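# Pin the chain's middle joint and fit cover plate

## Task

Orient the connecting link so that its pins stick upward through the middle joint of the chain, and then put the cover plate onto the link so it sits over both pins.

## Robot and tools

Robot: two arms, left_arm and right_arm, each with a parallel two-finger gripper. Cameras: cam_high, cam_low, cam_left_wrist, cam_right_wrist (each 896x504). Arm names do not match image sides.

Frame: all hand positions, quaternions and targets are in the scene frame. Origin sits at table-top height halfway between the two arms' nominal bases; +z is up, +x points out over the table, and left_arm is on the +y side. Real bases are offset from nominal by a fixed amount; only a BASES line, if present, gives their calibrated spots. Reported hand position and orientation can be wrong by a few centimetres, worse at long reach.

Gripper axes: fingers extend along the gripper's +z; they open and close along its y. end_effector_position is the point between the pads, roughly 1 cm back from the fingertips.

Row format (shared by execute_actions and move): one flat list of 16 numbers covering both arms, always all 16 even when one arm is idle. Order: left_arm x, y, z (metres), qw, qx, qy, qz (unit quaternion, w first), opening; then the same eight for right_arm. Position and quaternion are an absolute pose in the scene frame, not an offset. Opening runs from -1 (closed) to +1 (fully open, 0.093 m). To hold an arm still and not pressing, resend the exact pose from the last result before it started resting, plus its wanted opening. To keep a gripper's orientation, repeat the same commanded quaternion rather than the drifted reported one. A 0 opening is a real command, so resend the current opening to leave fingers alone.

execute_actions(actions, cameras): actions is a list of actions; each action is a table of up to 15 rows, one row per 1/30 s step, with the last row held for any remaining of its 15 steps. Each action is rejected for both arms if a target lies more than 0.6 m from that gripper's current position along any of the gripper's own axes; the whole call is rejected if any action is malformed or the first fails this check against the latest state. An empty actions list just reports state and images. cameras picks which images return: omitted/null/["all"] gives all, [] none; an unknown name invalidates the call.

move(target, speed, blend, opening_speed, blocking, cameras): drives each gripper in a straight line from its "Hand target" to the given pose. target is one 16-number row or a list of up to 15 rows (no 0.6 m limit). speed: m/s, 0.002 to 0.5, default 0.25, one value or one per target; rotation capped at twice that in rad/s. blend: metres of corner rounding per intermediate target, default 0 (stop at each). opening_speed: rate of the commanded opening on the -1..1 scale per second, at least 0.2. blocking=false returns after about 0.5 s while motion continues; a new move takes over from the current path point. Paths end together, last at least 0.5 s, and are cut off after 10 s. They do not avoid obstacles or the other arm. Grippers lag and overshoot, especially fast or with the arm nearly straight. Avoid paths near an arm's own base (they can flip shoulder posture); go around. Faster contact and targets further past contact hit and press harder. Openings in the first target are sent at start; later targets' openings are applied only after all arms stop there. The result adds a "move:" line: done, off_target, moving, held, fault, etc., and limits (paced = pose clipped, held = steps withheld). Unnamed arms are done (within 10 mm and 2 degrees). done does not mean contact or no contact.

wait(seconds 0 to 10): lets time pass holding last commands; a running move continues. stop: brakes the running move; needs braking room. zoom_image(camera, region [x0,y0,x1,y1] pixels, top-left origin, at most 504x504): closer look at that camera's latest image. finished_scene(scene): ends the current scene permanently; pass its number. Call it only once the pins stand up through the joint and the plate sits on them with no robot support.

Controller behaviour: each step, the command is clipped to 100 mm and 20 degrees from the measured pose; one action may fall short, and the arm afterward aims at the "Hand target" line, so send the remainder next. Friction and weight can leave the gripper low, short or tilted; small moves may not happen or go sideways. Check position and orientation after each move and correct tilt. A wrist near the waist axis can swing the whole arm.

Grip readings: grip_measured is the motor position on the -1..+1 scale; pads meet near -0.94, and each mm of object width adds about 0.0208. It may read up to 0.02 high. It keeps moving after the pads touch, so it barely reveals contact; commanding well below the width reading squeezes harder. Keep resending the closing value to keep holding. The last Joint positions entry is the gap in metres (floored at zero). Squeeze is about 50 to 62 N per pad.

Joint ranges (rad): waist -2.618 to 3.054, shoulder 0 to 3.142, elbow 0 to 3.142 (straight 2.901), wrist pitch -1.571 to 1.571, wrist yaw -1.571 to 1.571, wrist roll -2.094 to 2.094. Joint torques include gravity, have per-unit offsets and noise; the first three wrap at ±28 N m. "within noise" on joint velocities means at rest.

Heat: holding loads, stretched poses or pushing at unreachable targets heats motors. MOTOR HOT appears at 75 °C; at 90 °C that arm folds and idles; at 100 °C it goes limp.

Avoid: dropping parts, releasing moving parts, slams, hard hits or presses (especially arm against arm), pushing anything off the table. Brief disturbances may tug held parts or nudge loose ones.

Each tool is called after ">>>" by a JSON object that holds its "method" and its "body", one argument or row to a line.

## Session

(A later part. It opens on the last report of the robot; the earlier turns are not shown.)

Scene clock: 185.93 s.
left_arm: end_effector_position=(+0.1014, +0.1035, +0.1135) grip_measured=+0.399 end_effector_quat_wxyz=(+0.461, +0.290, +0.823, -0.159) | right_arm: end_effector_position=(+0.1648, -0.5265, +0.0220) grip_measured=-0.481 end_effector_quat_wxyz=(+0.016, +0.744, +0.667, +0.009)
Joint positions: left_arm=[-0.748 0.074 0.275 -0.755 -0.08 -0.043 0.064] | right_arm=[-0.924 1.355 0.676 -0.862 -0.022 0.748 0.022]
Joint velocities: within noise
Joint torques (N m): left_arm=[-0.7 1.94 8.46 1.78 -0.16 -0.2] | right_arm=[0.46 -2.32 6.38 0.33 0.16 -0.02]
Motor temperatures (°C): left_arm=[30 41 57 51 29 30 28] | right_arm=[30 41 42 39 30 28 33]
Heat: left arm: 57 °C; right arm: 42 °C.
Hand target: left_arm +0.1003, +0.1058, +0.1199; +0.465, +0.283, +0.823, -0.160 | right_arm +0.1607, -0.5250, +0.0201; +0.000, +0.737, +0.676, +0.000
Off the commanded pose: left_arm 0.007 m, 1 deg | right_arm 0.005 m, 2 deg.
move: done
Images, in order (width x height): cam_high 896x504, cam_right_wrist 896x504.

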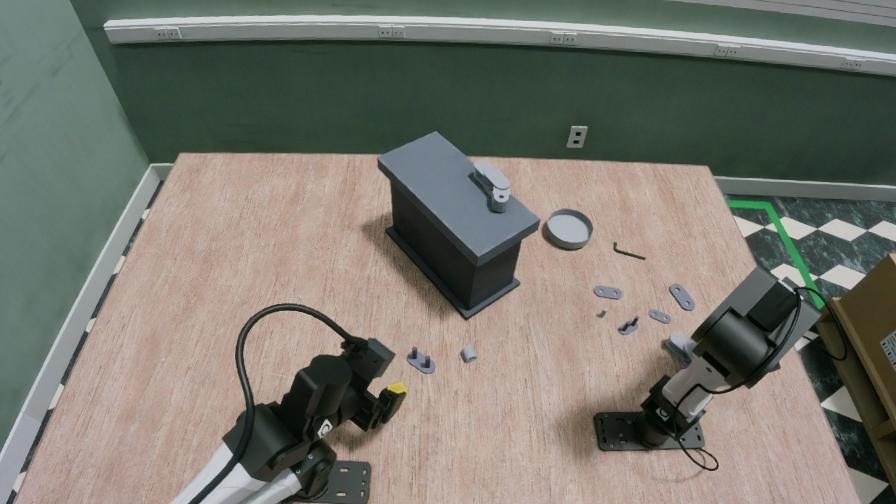

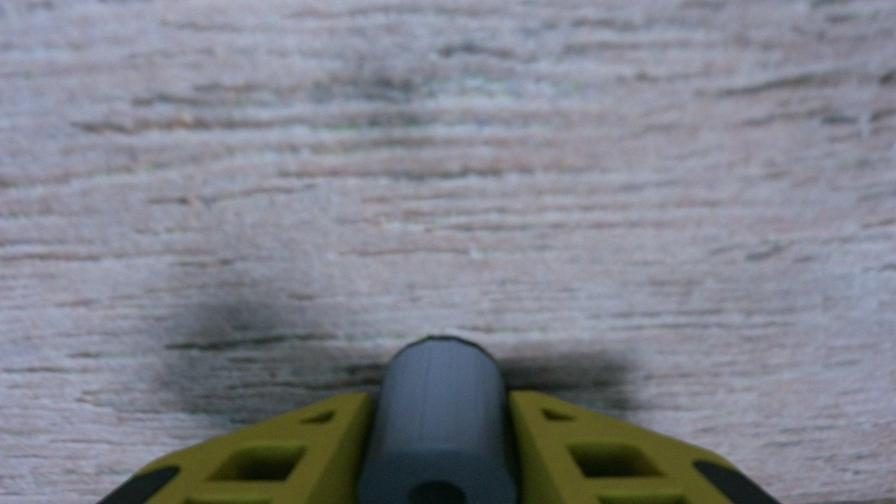

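Release and look from above.

>>> {"method": "move", "body": {
  "target": [
    [0.10,0.106,0.12,0.465,0.283,0.823,-0.160,0.4,0.1607,-0.525,0.02,0,0.7373,0.6756,0,0.1],
    [0.10,0.106,0.12,0.465,0.283,0.823,-0.160,0.4,0.1607,-0.525,0.055,0,0.7373,0.6756,0,0.4],
    [0.10,0.106,0.12,0.465,0.283,0.823,-0.160,0.4,0.165,-0.49,0.11,0,0.7373,0.6756,0,0.5]
  ],
  "speed": 0.12,
  "opening_speed": 0.8,
  "cameras": ["cam_right_wrist","cam_high"]
}}

Scene clock: 192.97 s.
left_arm: end_effector_position=(+0.1014, +0.1035, +0.1135) grip_measured=+0.399 end_effector_quat_wxyz=(+0.461, +0.290, +0.823, -0.159) | right_arm: end_effector_position=(+0.1635, -0.4889, +0.1034) grip_measured=+0.497 end_effector_quat_wxyz=(-0.009, +0.737, +0.676, +0.003)
Joint positions: left_arm=[-0.748 0.074 0.275 -0.755 -0.08 -0.043 0.064] | right_arm=[-0.783 1.193 0.901 -1.297 -0.007 0.866 0.069]
Joint velocities: within noise
Joint torques (N m): left_arm=[-0.69 1.94 8.44 1.77 -0.16 -0.2] | right_arm=[0.64 -4.19 7.75 0.26 0.01 0.26]
Motor temperatures (°C): left_arm=[30 41 58 51 29 30 28] | right_arm=[30 41 42 38 30 28 33]
Heat: left arm: 58 °C; right arm: 42 °C.
Hand target: left_arm +0.1003, +0.1058, +0.1199; +0.465, +0.283, +0.823, -0.160 | right_arm +0.1650, -0.4899, +0.1099; +0.000, +0.737, +0.676, +0.000
Off the commanded pose: left_arm 0.007 m, 1 deg | right_arm 0.007 m, 1 deg.
move: done
Images, in order (width x height): cam_high 896x504, cam_right_wrist 896x504.

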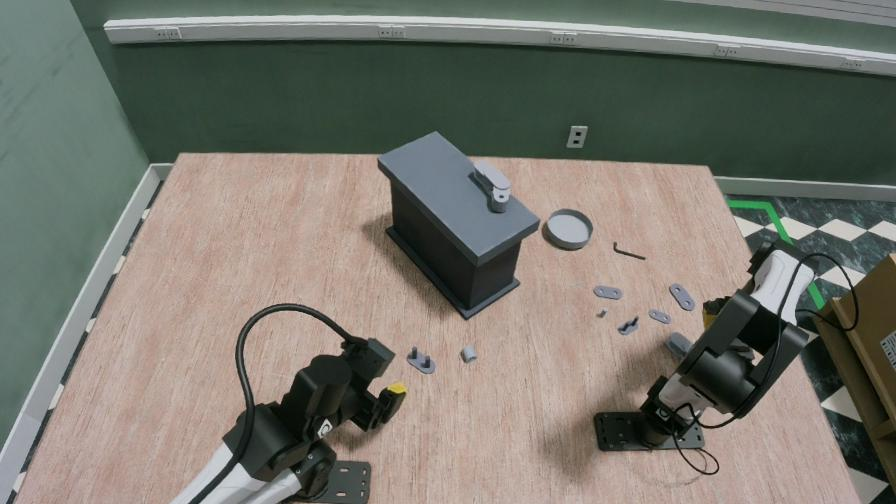

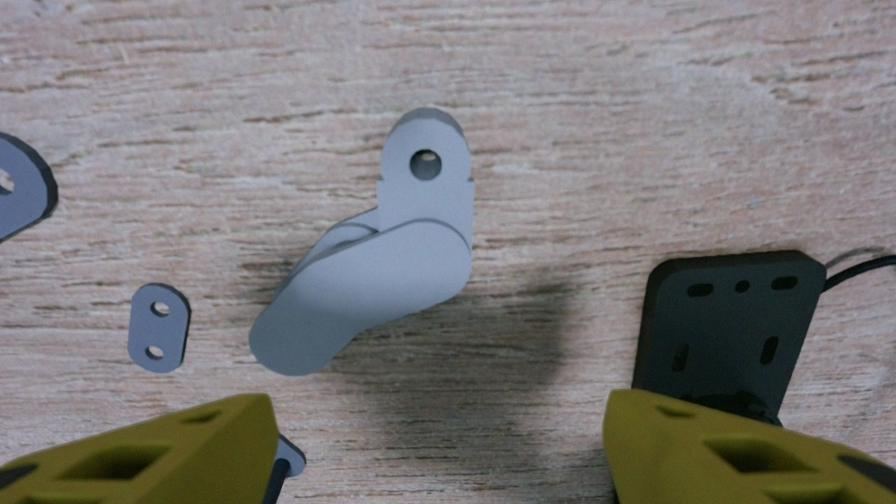

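>>> {"method": "zoom_image", "body": {
  "camera": "cam_right_wrist",
  "region": [230, 90, 510, 390]
}}

Scaled by 1.680 from the camera's 896x504 image, which has a finer 1280x720 frame.

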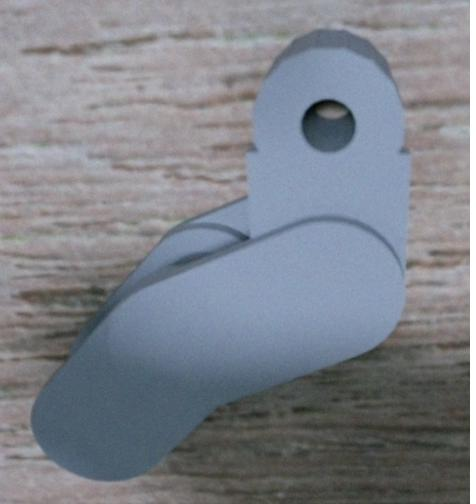

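>>> {"method": "move", "body": {
  "target": [
    [0.10,0.106,0.12,0.465,0.283,0.823,-0.160,0.4,0.213,-0.470,0.09,0,0.9397,0.342,0,0.5]
  ],
  "speed": 0.15,
  "cameras": ["cam_right_wrist","cam_high"]
}}

Scene clock: 200.27 s.
left_arm: end_effector_position=(+0.1014, +0.1035, +0.1135) grip_measured=+0.399 end_effector_quat_wxyz=(+0.461, +0.290, +0.823, -0.159) | right_arm: end_effector_position=(+0.2074, -0.4673, +0.0890) grip_measured=+0.498 end_effector_quat_wxyz=(-0.006, +0.939, +0.343, -0.001)
Joint positions: left_arm=[-0.748 0.074 0.275 -0.755 -0.08 -0.043 0.064] | right_arm=[-0.538 1.28 0.901 -1.202 -0.007 1.896 0.069]
Joint velocities: within noise
Joint torques (N m): left_arm=[-0.7 1.91 8.47 1.77 -0.17 -0.21] | right_arm=[0.61 -2.41 7.25 0.41 0.02 0.29]
Motor temperatures (°C): left_arm=[30 40 58 51 29 30 28] | right_arm=[30 41 43 37 30 28 33]
Heat: left arm: 58 °C; right arm: 43 °C.
Hand target: left_arm +0.1003, +0.1058, +0.1199; +0.465, +0.283, +0.823, -0.160 | right_arm +0.2129, -0.4699, +0.0901; +0.000, +0.940, +0.342, +0.000
Off the commanded pose: left_arm 0.007 m, 1 deg | right_arm 0.006 m, 1 deg.
move: done
Images, in order (width x height): cam_high 896x504, cam_right_wrist 896x504.

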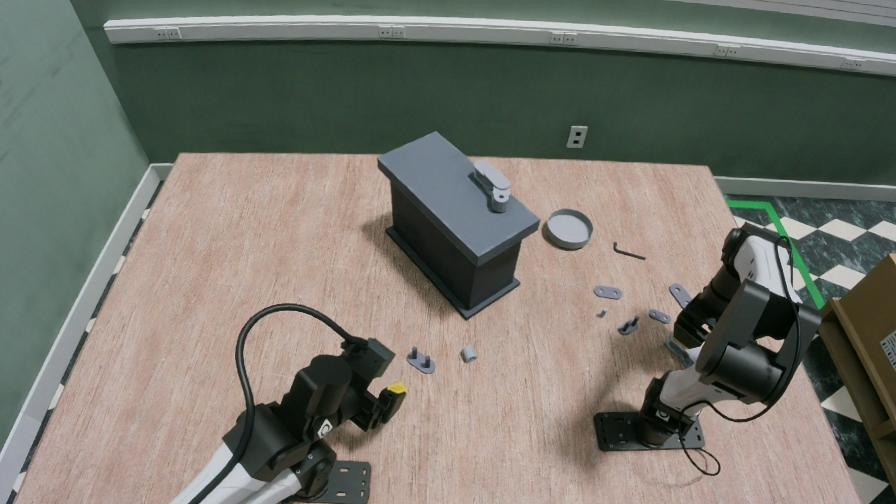

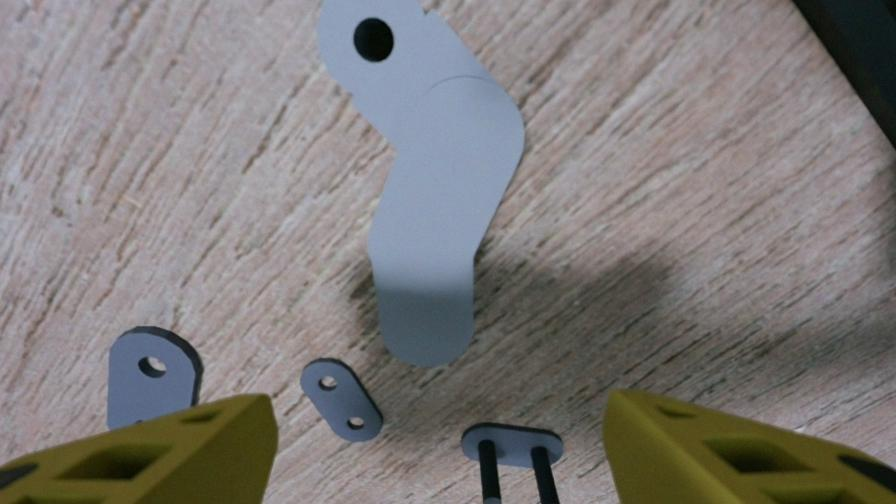

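>>> {"method": "move", "body": {
  "target": [
    [0.10,0.106,0.12,0.465,0.283,0.823,-0.160,0.4,0.212,-0.4745,0.045,0,0.9397,0.342,0,0.4]
  ],
  "speed": 0.08,
  "cameras": ["cam_right_wrist"]
}}

Scene clock: 202.10 s.
left_arm: end_effector_position=(+0.1014, +0.1035, +0.1135) grip_measured=+0.399 end_effector_quat_wxyz=(+0.461, +0.290, +0.823, -0.159) | right_arm: end_effector_position=(+0.2148, -0.4728, +0.0501) grip_measured=+0.402 end_effector_quat_wxyz=(+0.003, +0.940, +0.342, +0.007)
Joint positions: left_arm=[-0.748 0.074 0.275 -0.755 -0.08 -0.043 0.064] | right_arm=[-0.542 1.332 0.779 -1.005 -0.007 1.894 0.065]
Joint velocities: within noise
Joint torques (N m): left_arm=[-0.68 1.92 8.47 1.78 -0.17 -0.21] | right_arm=[-0.7 -2.8 5.05 0.44 0.02 0.07]
Motor temperatures (°C): left_arm=[30 40 58 51 29 30 28] | right_arm=[30 41 42 37 30 28 33]
Heat: left arm: 58 °C; right arm: 42 °C.
Hand target: left_arm +0.1003, +0.1058, +0.1199; +0.465, +0.283, +0.823, -0.160 | right_arm +0.2120, -0.4744, +0.0452; +0.000, +0.940, +0.342, +0.000
Off the commanded pose: left_arm 0.007 m, 1 deg | right_arm 0.006 m, 1 deg.
move: done
Images, in order (width x height): cam_right_wrist 896x504.

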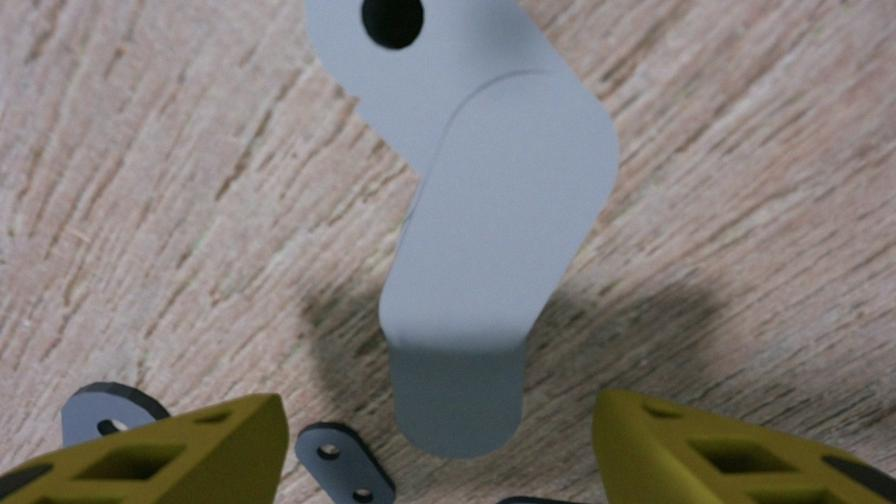

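>>> {"method": "move", "body": {
  "target": [
    [0.10,0.106,0.12,0.465,0.283,0.823,-0.160,0.4,0.2040,-0.478,0.018,0,0.9397,0.342,0,0.3],
    [0.10,0.106,0.12,0.465,0.283,0.823,-0.160,0.4,0.2040,-0.478,0.018,0,0.9397,0.342,0,-0.65]
  ],
  "speed": 0.06,
  "opening_speed": 0.6,
  "cameras": ["cam_right_wrist"]
}}

Scene clock: 206.20 s.
left_arm: end_effector_position=(+0.1014, +0.1035, +0.1135) grip_measured=+0.399 end_effector_quat_wxyz=(+0.461, +0.290, +0.823, -0.159) | right_arm: end_effector_position=(+0.2067, -0.4763, +0.0229) grip_measured=-0.449 end_effector_quat_wxyz=(+0.002, +0.940, +0.342, +0.006)
Joint positions: left_arm=[-0.748 0.074 0.275 -0.755 -0.08 -0.043 0.064] | right_arm=[-0.579 1.36 0.684 -0.885 -0.007 1.856 0.024]
Joint velocities: within noise
Joint torques (N m): left_arm=[-0.69 1.92 8.49 1.77 -0.15 -0.2] | right_arm=[-0.68 -2.78 4.79 0.51 0.02 0.08]
Motor temperatures (°C): left_arm=[30 40 58 51 29 30 28] | right_arm=[30 41 42 37 30 28 33]
Heat: left arm: 58 °C; right arm: 42 °C.
Hand target: left_arm +0.1003, +0.1058, +0.1199; +0.465, +0.283, +0.823, -0.160 | right_arm +0.2039, -0.4779, +0.0182; +0.000, +0.940, +0.342, +0.000
Off the commanded pose: left_arm 0.007 m, 1 deg | right_arm 0.006 m, 1 deg.
move: done
Images, in order (width x height): cam_right_wrist 896x504.

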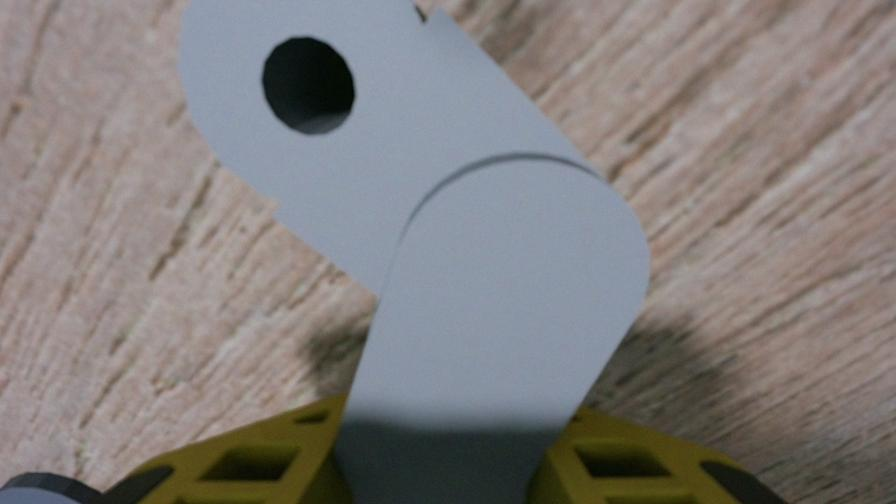

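>>> {"method": "move", "body": {
  "target": [
    [0.10,0.106,0.12,0.465,0.283,0.823,-0.160,0.4,0.198,-0.45,0.018,0,0.887,0.4617,0,-0.65],
    [0.10,0.106,0.12,0.465,0.283,0.823,-0.160,0.4,0.188,-0.42,0.018,0,0.809,0.5878,0,-0.65],
    [0.10,0.106,0.12,0.465,0.283,0.823,-0.160,0.4,0.183,-0.38,0.018,0,0.7193,0.6947,0,-0.65],
    [0.10,0.106,0.12,0.465,0.283,0.823,-0.160,0.4,0.183,-0.27,0.018,0,0.7071,0.7071,0,-0.65]
  ],
  "speed": 0.08,
  "blend": 0.01
}}

Scene clock: 213.97 s.
left_arm: end_effector_position=(+0.1014, +0.1035, +0.1135) grip_measured=+0.399 end_effector_quat_wxyz=(+0.461, +0.290, +0.823, -0.159) | right_arm: end_effector_position=(+0.1841, -0.2905, +0.0223) grip_measured=-0.450 end_effector_quat_wxyz=(+0.017, +0.695, +0.719, -0.016)
Joint positions: left_arm=[-0.748 0.074 0.275 -0.755 -0.08 -0.043 0.064] | right_arm=[0.558 1.241 0.599 -0.951 0.041 2.088 0.024]
Joint velocities: within noise
Joint torques (N m): left_arm=[-0.7 1.94 8.46 1.77 -0.16 -0.2] | right_arm=[1.22 -0.87 5.85 0.67 -0.74 0.27]
Motor temperatures (°C): left_arm=[30 40 58 51 29 30 28] | right_arm=[30 41 41 37 30 28 33]
Heat: left arm: 58 °C; right arm: 41 °C.
Hand target: left_arm +0.1003, +0.1058, +0.1199; +0.465, +0.283, +0.823, -0.160 | right_arm +0.1830, -0.2720, +0.0197; -0.019, +0.693, +0.721, +0.005
Off the commanded pose: left_arm 0.007 m, 1 deg | right_arm 0.021 m, 3 deg.
joint sent to its limit (right arm) — joint 6 (wrist roll), upper limit. The joint targets are off in orientation, not in position.
move: off_target (right_arm)

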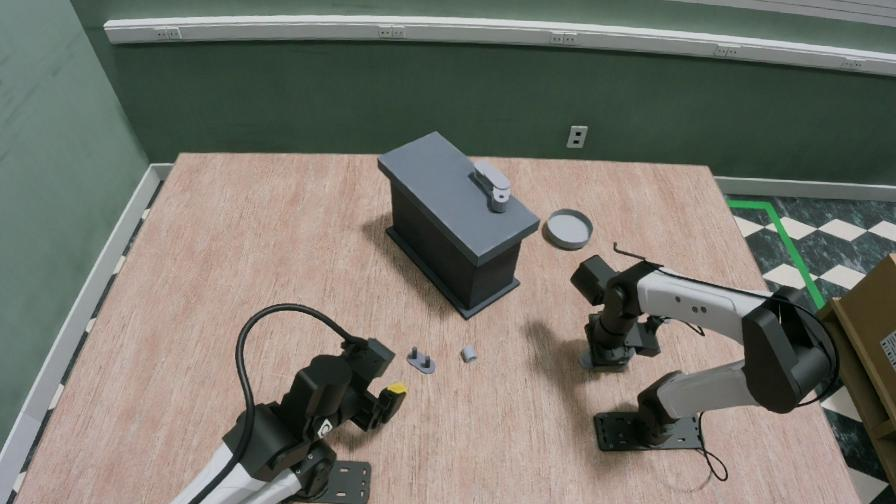

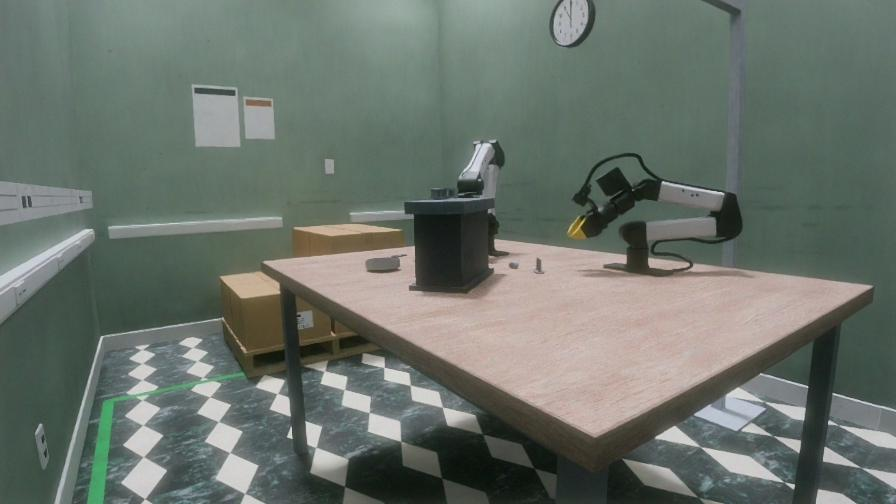

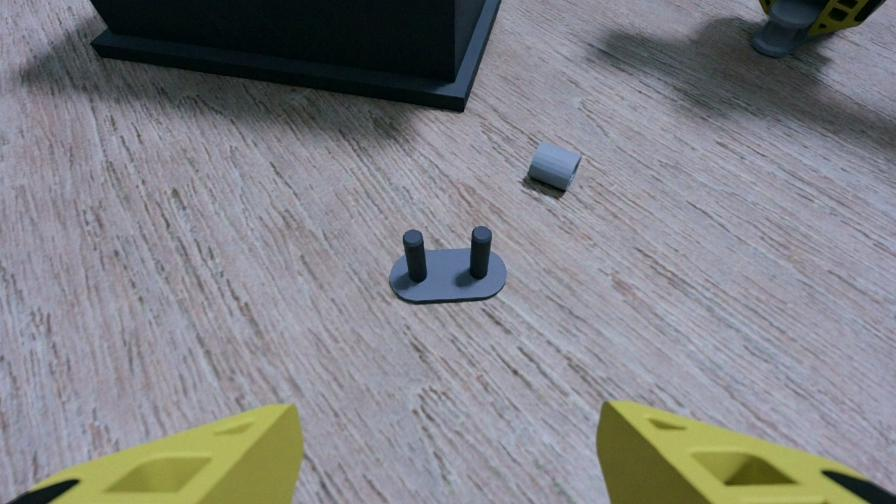

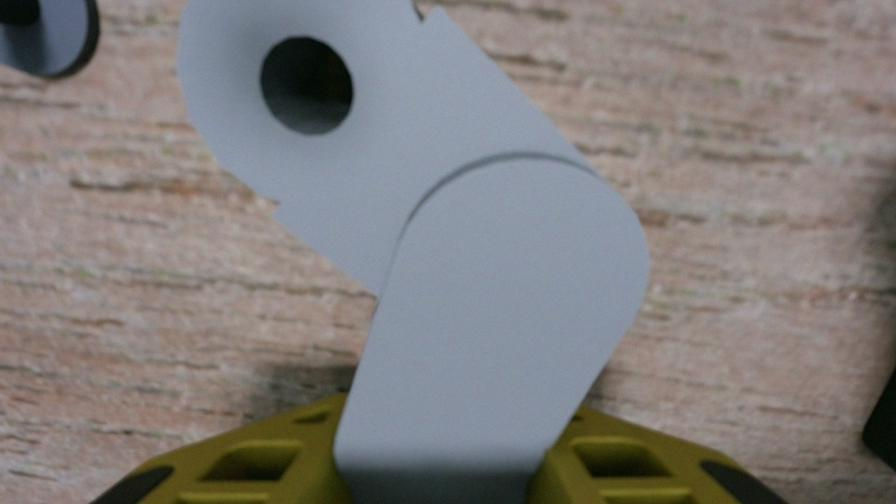

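>>> {"method": "move", "body": {
  "target": [
    [0.10,0.106,0.12,0.465,0.283,0.823,-0.160,0.4,0.170,-0.265,0.018,0,0.6088,0.7934,0,-0.65],
    [0.10,0.106,0.12,0.465,0.283,0.823,-0.160,0.4,0.155,-0.22,0.018,0,0.4226,0.9063,0,-0.65],
    [0.10,0.106,0.12,0.465,0.283,0.823,-0.160,0.4,0.140,-0.19,0.018,0,0.1736,0.9848,0,-0.65],
    [0.10,0.106,0.12,0.465,0.283,0.823,-0.160,0.4,0.135,-0.17,0.018,0,0,1,0,-0.65]
  ],
  "speed": 0.15,
  "blend": 0.01
}}

Scene clock: 221.30 s.
left_arm: end_effector_position=(+0.1014, +0.1035, +0.1135) grip_measured=+0.399 end_effector_quat_wxyz=(+0.461, +0.290, +0.823, -0.159) | right_arm: end_effector_position=(+0.1397, -0.1926, +0.0230) grip_measured=-0.451 end_effector_quat_wxyz=(+0.017, +0.013, +0.999, -0.036)
Joint positions: left_arm=[-0.748 0.074 0.275 -0.755 -0.08 -0.043 0.064] | right_arm=[1.128 1.442 0.748 -0.927 0.061 1.147 0.024]
Joint velocities: within noise
Joint torques (N m): left_arm=[-0.69 1.92 8.47 1.77 -0.16 -0.21] | right_arm=[1.17 -2.45 6.49 0.88 -0.55 0.06]
Motor temperatures (°C): left_arm=[30 40 58 51 29 30 28] | right_arm=[30 41 41 37 30 28 33]
Heat: left arm: 58 °C; right arm: 41 °C.
Hand target: left_arm +0.1003, +0.1058, +0.1199; +0.465, +0.283, +0.823, -0.160 | right_arm +0.1350, -0.1714, +0.0200; +0.000, -0.001, +1.000, +0.000
Off the commanded pose: left_arm 0.007 m, 1 deg | right_arm 0.024 m, 5 deg.
move: off_target (right_arm)

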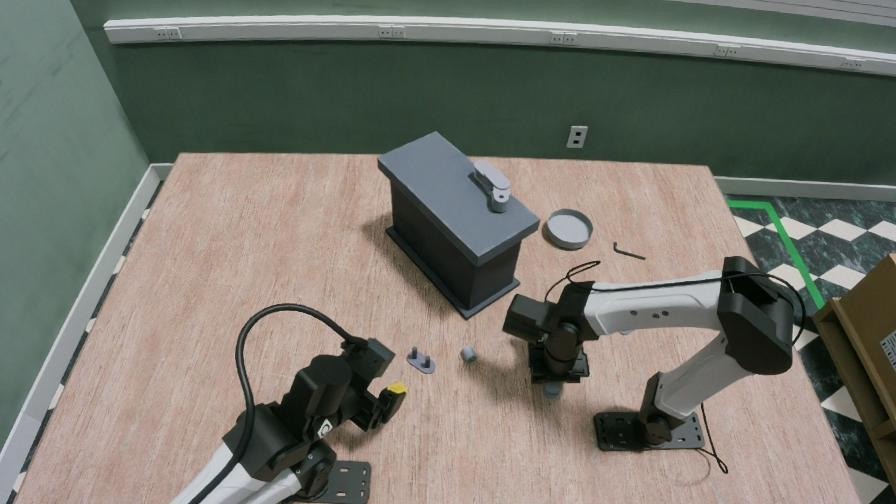

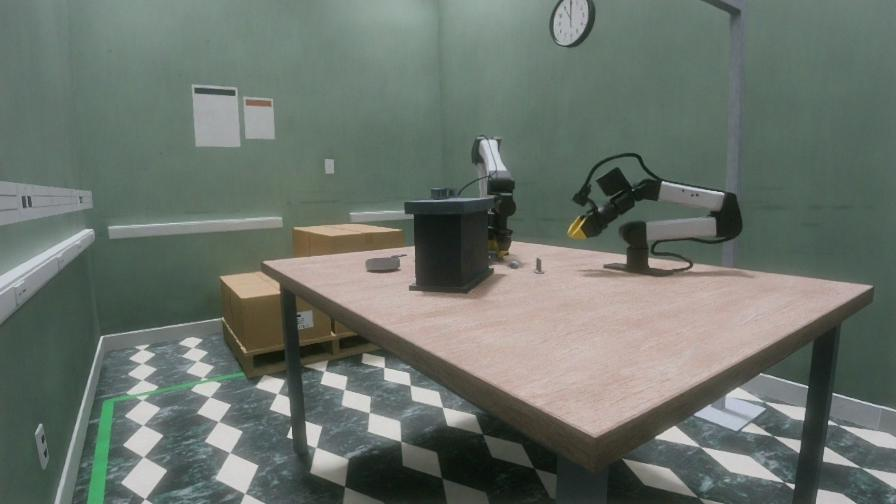

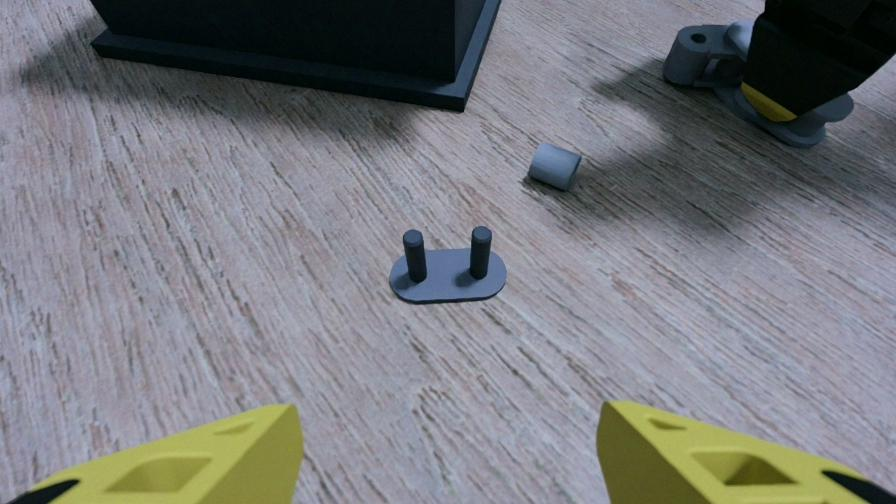

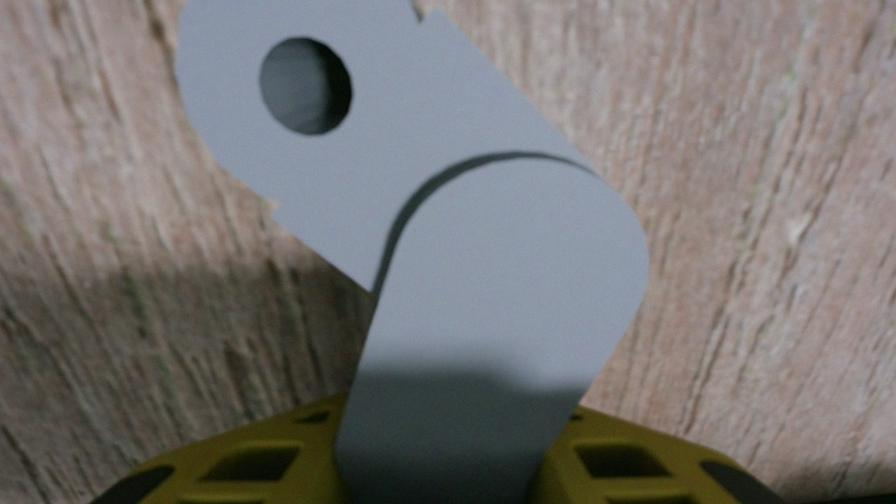

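>>> {"method": "move", "body": {
  "target": [
    [0.10,0.106,0.12,0.465,0.283,0.823,-0.160,0.4,0.138,-0.180,0.02,0,0,1,0,0.2],
    [0.10,0.106,0.12,0.465,0.283,0.823,-0.160,0.4,0.138,-0.188,0.06,0,0,1,0,0.3],
    [0.10,0.106,0.12,0.465,0.283,0.823,-0.160,0.4,0.150,-0.190,0.10,0,0.225,0.9744,0,0.5]
  ],
  "speed": 0.12,
  "opening_speed": 0.8
}}

Scene clock: 227.63 s.
left_arm: end_effector_position=(+0.1014, +0.1035, +0.1135) grip_measured=+0.399 end_effector_quat_wxyz=(+0.461, +0.290, +0.823, -0.159) | right_arm: end_effector_position=(+0.1483, -0.1928, +0.0910) grip_measured=+0.497 end_effector_quat_wxyz=(+0.000, +0.216, +0.976, -0.015)
Joint positions: left_arm=[-0.748 0.074 0.275 -0.755 -0.08 -0.043 0.064] | right_arm=[1.048 1.352 0.961 -1.209 0.01 1.476 0.069]
Joint velocities: within noise
Joint torques (N m): left_arm=[-0.7 1.92 8.49 1.78 -0.17 -0.2] | right_arm=[-0.66 -6.58 7.75 0.22 -0.12 0.25]
Motor temperatures (°C): left_arm=[30 40 58 51 29 30 28] | right_arm=[29 41 42 36 30 28 33]
Heat: left arm: 58 °C; right arm: 42 °C.
Hand target: left_arm +0.1003, +0.1058, +0.1199; +0.465, +0.283, +0.823, -0.160 | right_arm +0.1500, -0.1901, +0.0998; +0.000, +0.225, +0.974, +0.000
Off the commanded pose: left_arm 0.007 m, 1 deg | right_arm 0.010 m, 2 deg.
move: done

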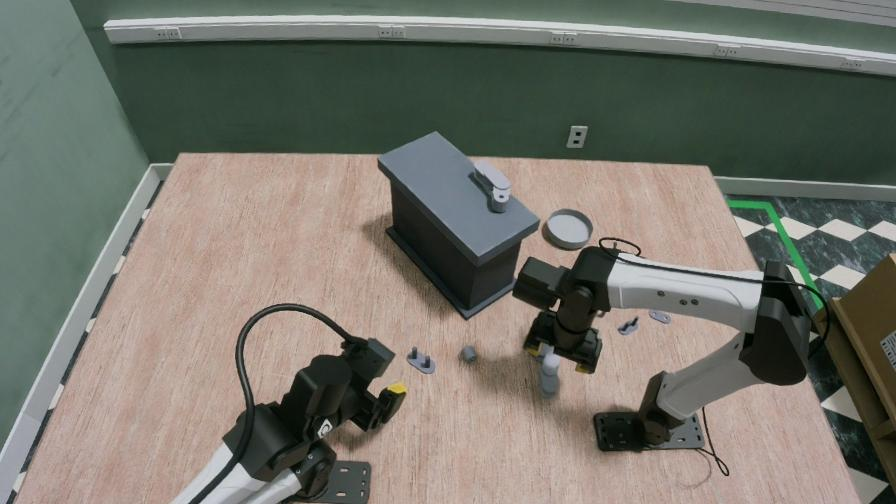

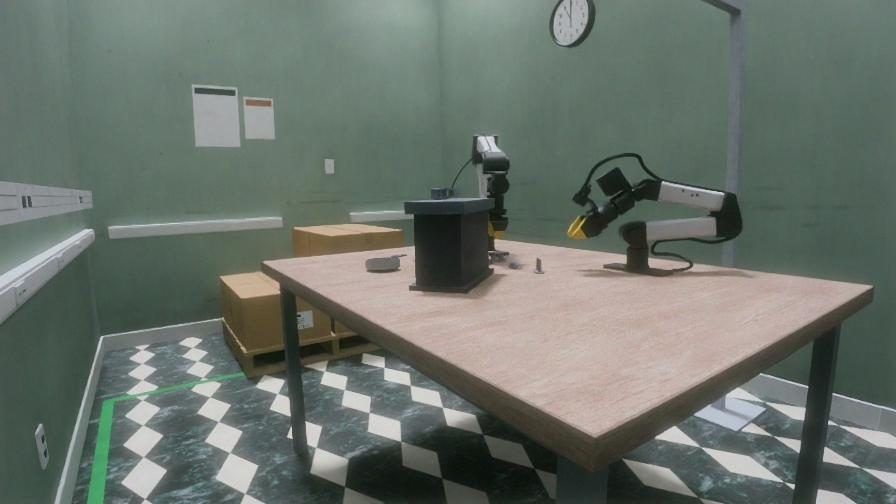

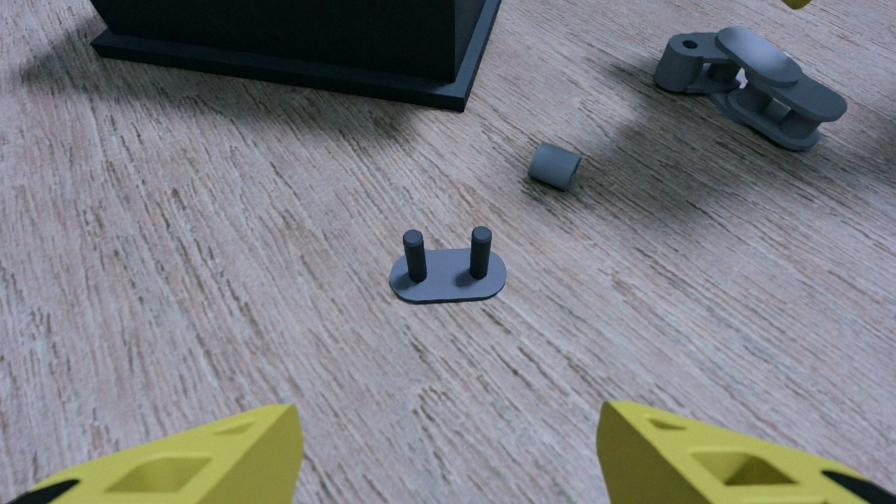

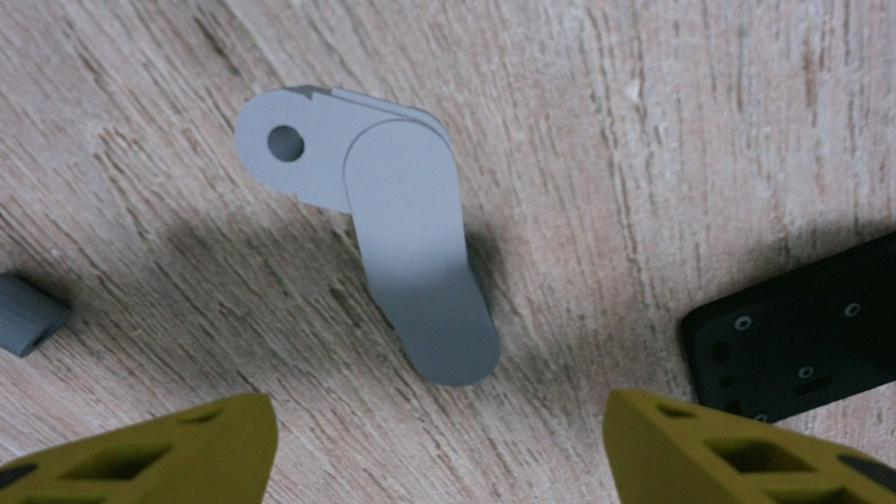

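>>> {"method": "move", "body": {
  "target": [
    [0.235,0.21,0.15,0.2824,0.7130,0.4993,-0.4034,0.4,0.172,-0.195,0.05,0,0.1478,0.989,0,0.3]
  ],
  "speed": 0.2
}}

Scene clock: 233.70 s.
left_arm: end_effector_position=(+0.2350, +0.2096, +0.1515) grip_measured=+0.399 end_effector_quat_wxyz=(+0.276, +0.654, +0.647, -0.277) | right_arm: end_effector_position=(+0.1730, -0.1931, +0.0560) grip_measured=+0.302 end_effector_quat_wxyz=(+0.008, +0.148, +0.989, +0.005)
Joint positions: left_arm=[0.375 1.784 1.41 -1.551 0.738 2.078 0.064] | right_arm=[0.949 1.394 0.851 -1.011 0.01 1.239 0.06]
Joint velocities: within noise
Joint torques (N m): left_arm=[-0.83 -5.14 6.61 -0.7 0.23 0.13] | right_arm=[-0.7 -3.34 4.98 0.5 -0.12 0.06]
Motor temperatures (°C): left_arm=[30 40 58 50 29 30 28] | right_arm=[29 41 42 36 30 28 33]
Heat: left arm: 58 °C; right arm: 42 °C.
Hand target: left_arm +0.2351, +0.2094, +0.1498; +0.267, +0.661, +0.642, -0.281 | right_arm +0.1719, -0.1951, +0.0502; +0.000, +0.148, +0.989, +0.000
Off the commanded pose: left_arm 0.002 m, 23 deg; orientation clipped | right_arm 0.006 m, 1 deg.
joint sent to its limit (left arm) — joint 4 (wrist pitch), lower limit; joint 6 (wrist roll), upper limit. The joint targets are off in orientation, not in position.
move: off_target (left_arm); limits=paced

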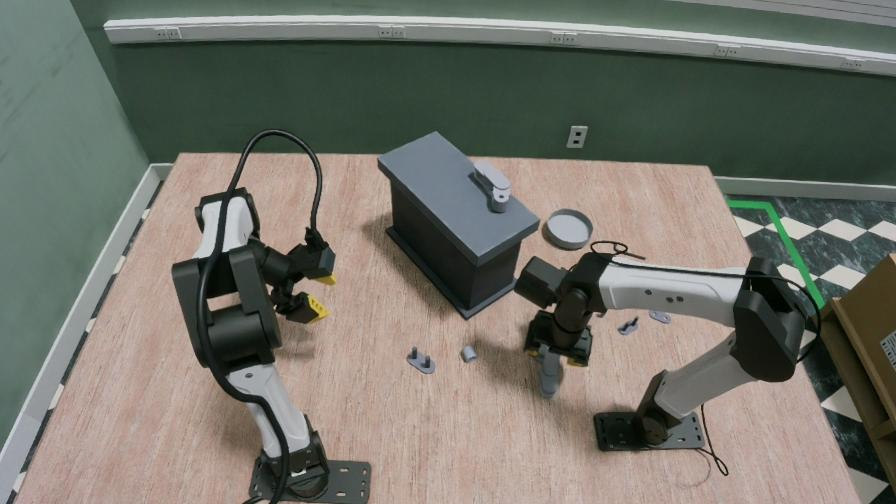

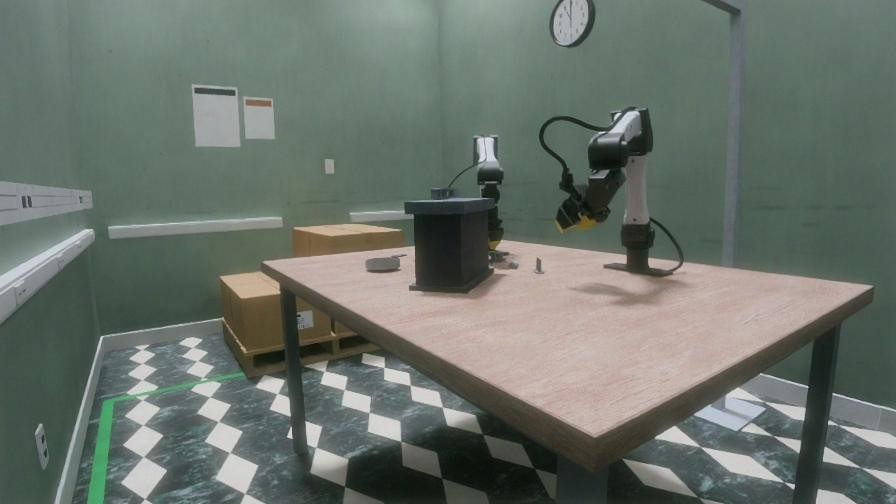

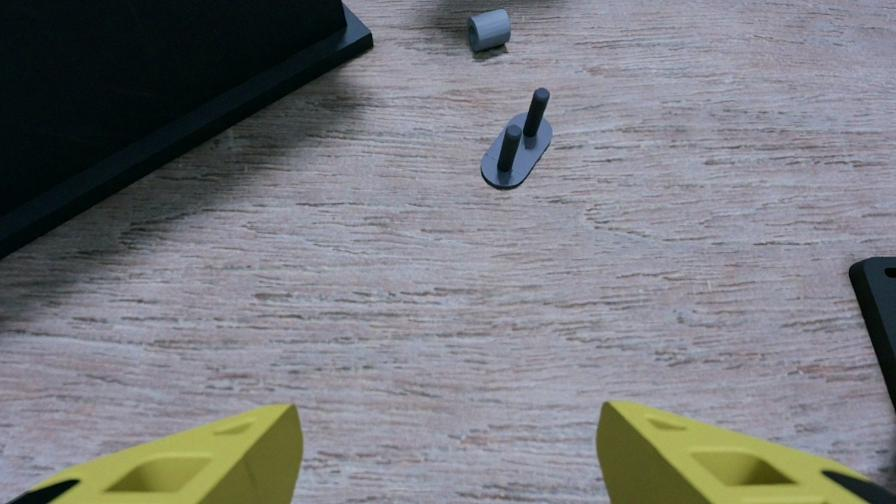

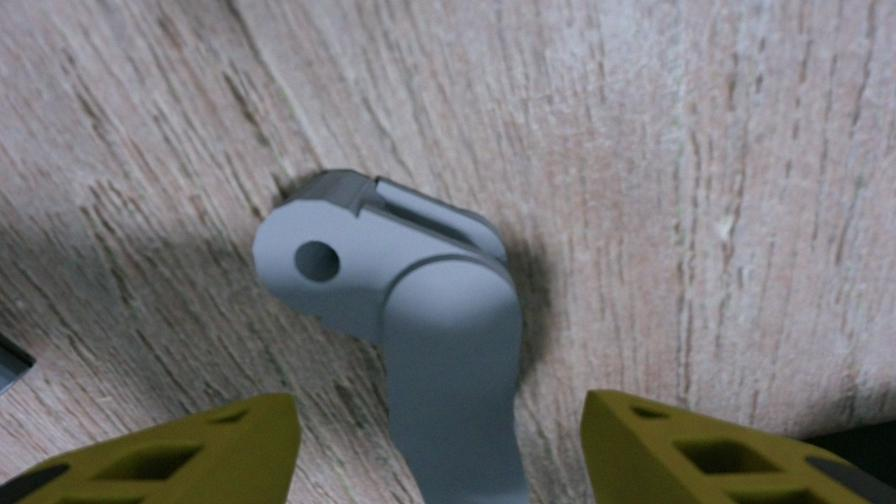

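>>> {"method": "move", "body": {
  "target": [
    [0.235,0.21,0.15,0.276,0.654,0.647,-0.277,0.4,0.1685,-0.1955,0.018,0,0.1478,0.989,0,0.3],
    [0.235,0.21,0.15,0.276,0.654,0.647,-0.277,0.4,0.1685,-0.1955,0.018,0,0.1478,0.989,0,-0.65]
  ],
  "speed": 0.06,
  "opening_speed": 0.6,
  "cameras": ["cam_right_wrist"]
}}

Scene clock: 237.37 s.
left_arm: end_effector_position=(+0.2348, +0.2096, +0.1515) grip_measured=+0.399 end_effector_quat_wxyz=(+0.276, +0.654, +0.647, -0.277) | right_arm: end_effector_position=(+0.1717, -0.1941, +0.0236) grip_measured=-0.453 end_effector_quat_wxyz=(+0.007, +0.148, +0.989, +0.006)
Joint positions: left_arm=[0.375 1.784 1.41 -1.551 0.737 2.078 0.064] | right_arm=[0.949 1.439 0.75 -0.865 0.007 1.238 0.023]
Joint velocities: within noise
Joint torques (N m): left_arm=[-0.09 -6.63 4.78 -0.48 0.4 -0.02] | right_arm=[0.18 -3.51 4.82 0.51 -0.1 0.19]
Motor temperatures (°C): left_arm=[30 41 58 49 29 30 28] | right_arm=[29 41 41 36 30 28 33]
Heat: left arm: 58 °C; right arm: 41 °C.
Hand target: left_arm +0.2350, +0.2100, +0.1500; +0.276, +0.654, +0.647, -0.277 | right_arm +0.1685, -0.1955, +0.0182; +0.000, +0.148, +0.989, +0.000
Off the commanded pose: left_arm 0.002 m, 0 deg | right_arm 0.007 m, 1 deg.
move: done
Images, in order (width x height): cam_right_wrist 896x504.

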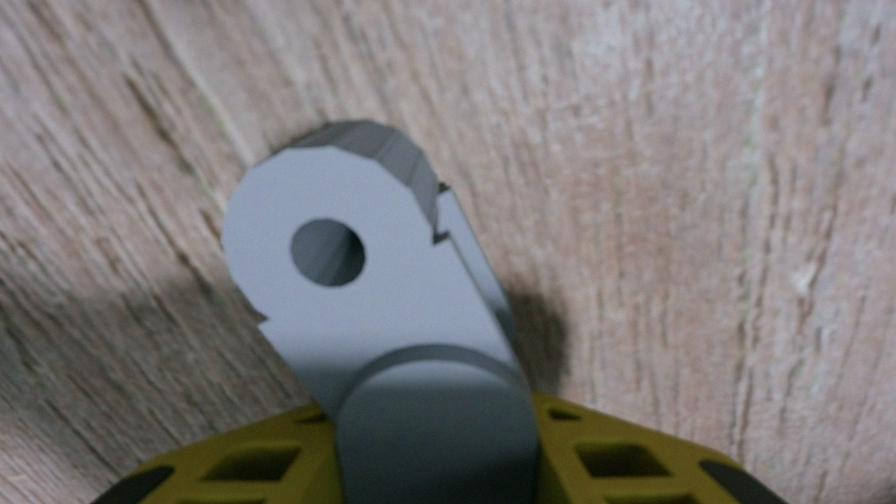

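>>> {"method": "move", "body": {
  "target": [
    [0.235,0.21,0.15,0.276,0.654,0.647,-0.277,0.4,0.1685,-0.188,0.10,0,0.1478,0.989,0,-0.65]
  ],
  "speed": 0.1
}}

Scene clock: 239.30 s.
left_arm: end_effector_position=(+0.2348, +0.2096, +0.1515) grip_measured=+0.399 end_effector_quat_wxyz=(+0.276, +0.654, +0.647, -0.277) | right_arm: end_effector_position=(+0.1682, -0.1943, +0.0865) grip_measured=-0.453 end_effector_quat_wxyz=(-0.006, +0.148, +0.989, -0.021)
Joint positions: left_arm=[0.375 1.784 1.41 -1.551 0.737 2.078 0.064] | right_arm=[0.962 1.407 0.986 -1.193 0.007 1.251 0.023]
Joint velocities: within noise
Joint torques (N m): left_arm=[-0.1 -6.63 4.78 -0.49 0.4 -0.03] | right_arm=[0.64 -8.01 8.57 0.16 -0.1 0.25]
Motor temperatures (°C): left_arm=[30 41 57 49 29 30 28] | right_arm=[29 41 41 36 30 28 33]
Heat: left arm: 57 °C; right arm: 41 °C.
Hand target: left_arm +0.2350, +0.2100, +0.1500; +0.276, +0.654, +0.647, -0.277 | right_arm +0.1684, -0.1883, +0.0996; +0.000, +0.148, +0.989, +0.000
Off the commanded pose: left_arm 0.002 m, 0 deg | right_arm 0.015 m, 2 deg.
move: off_target (right_arm)

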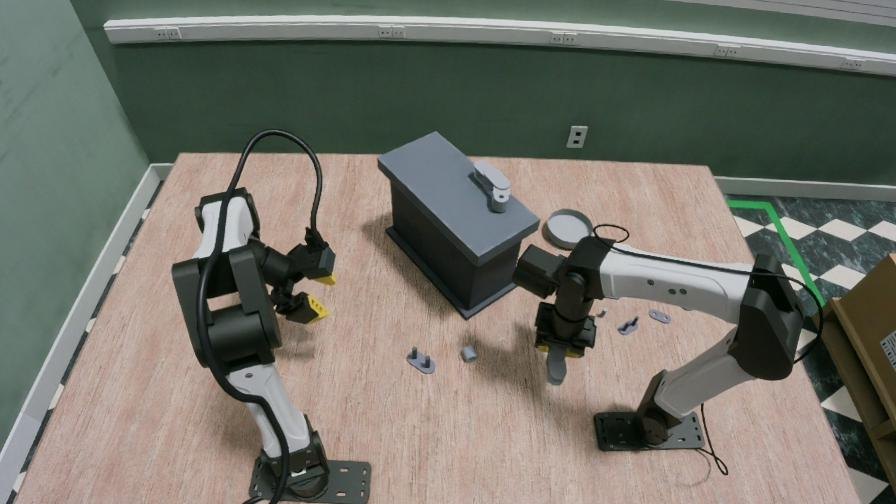

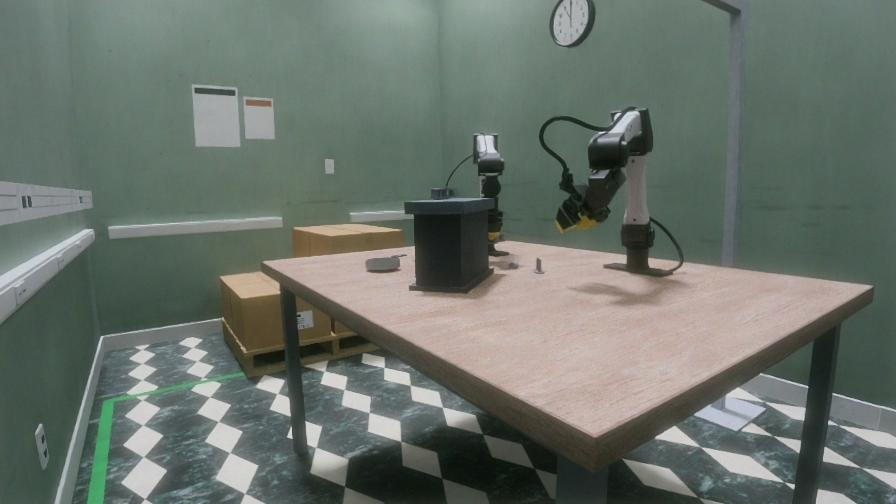

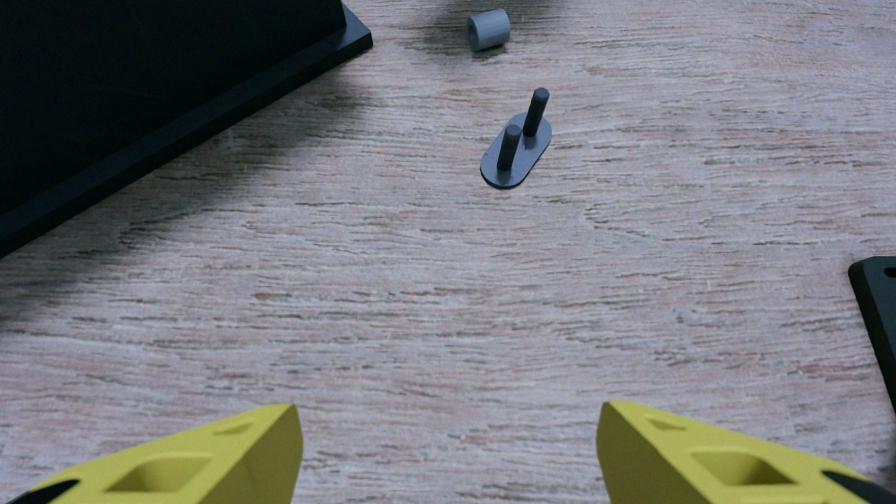

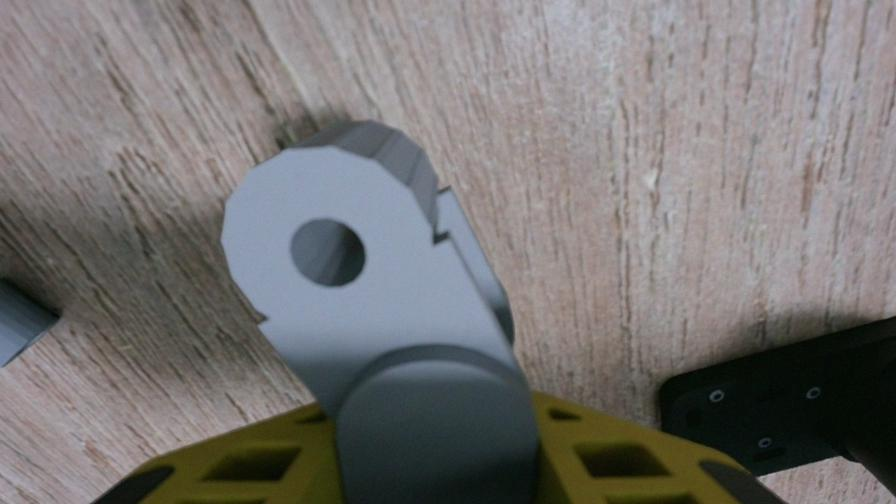

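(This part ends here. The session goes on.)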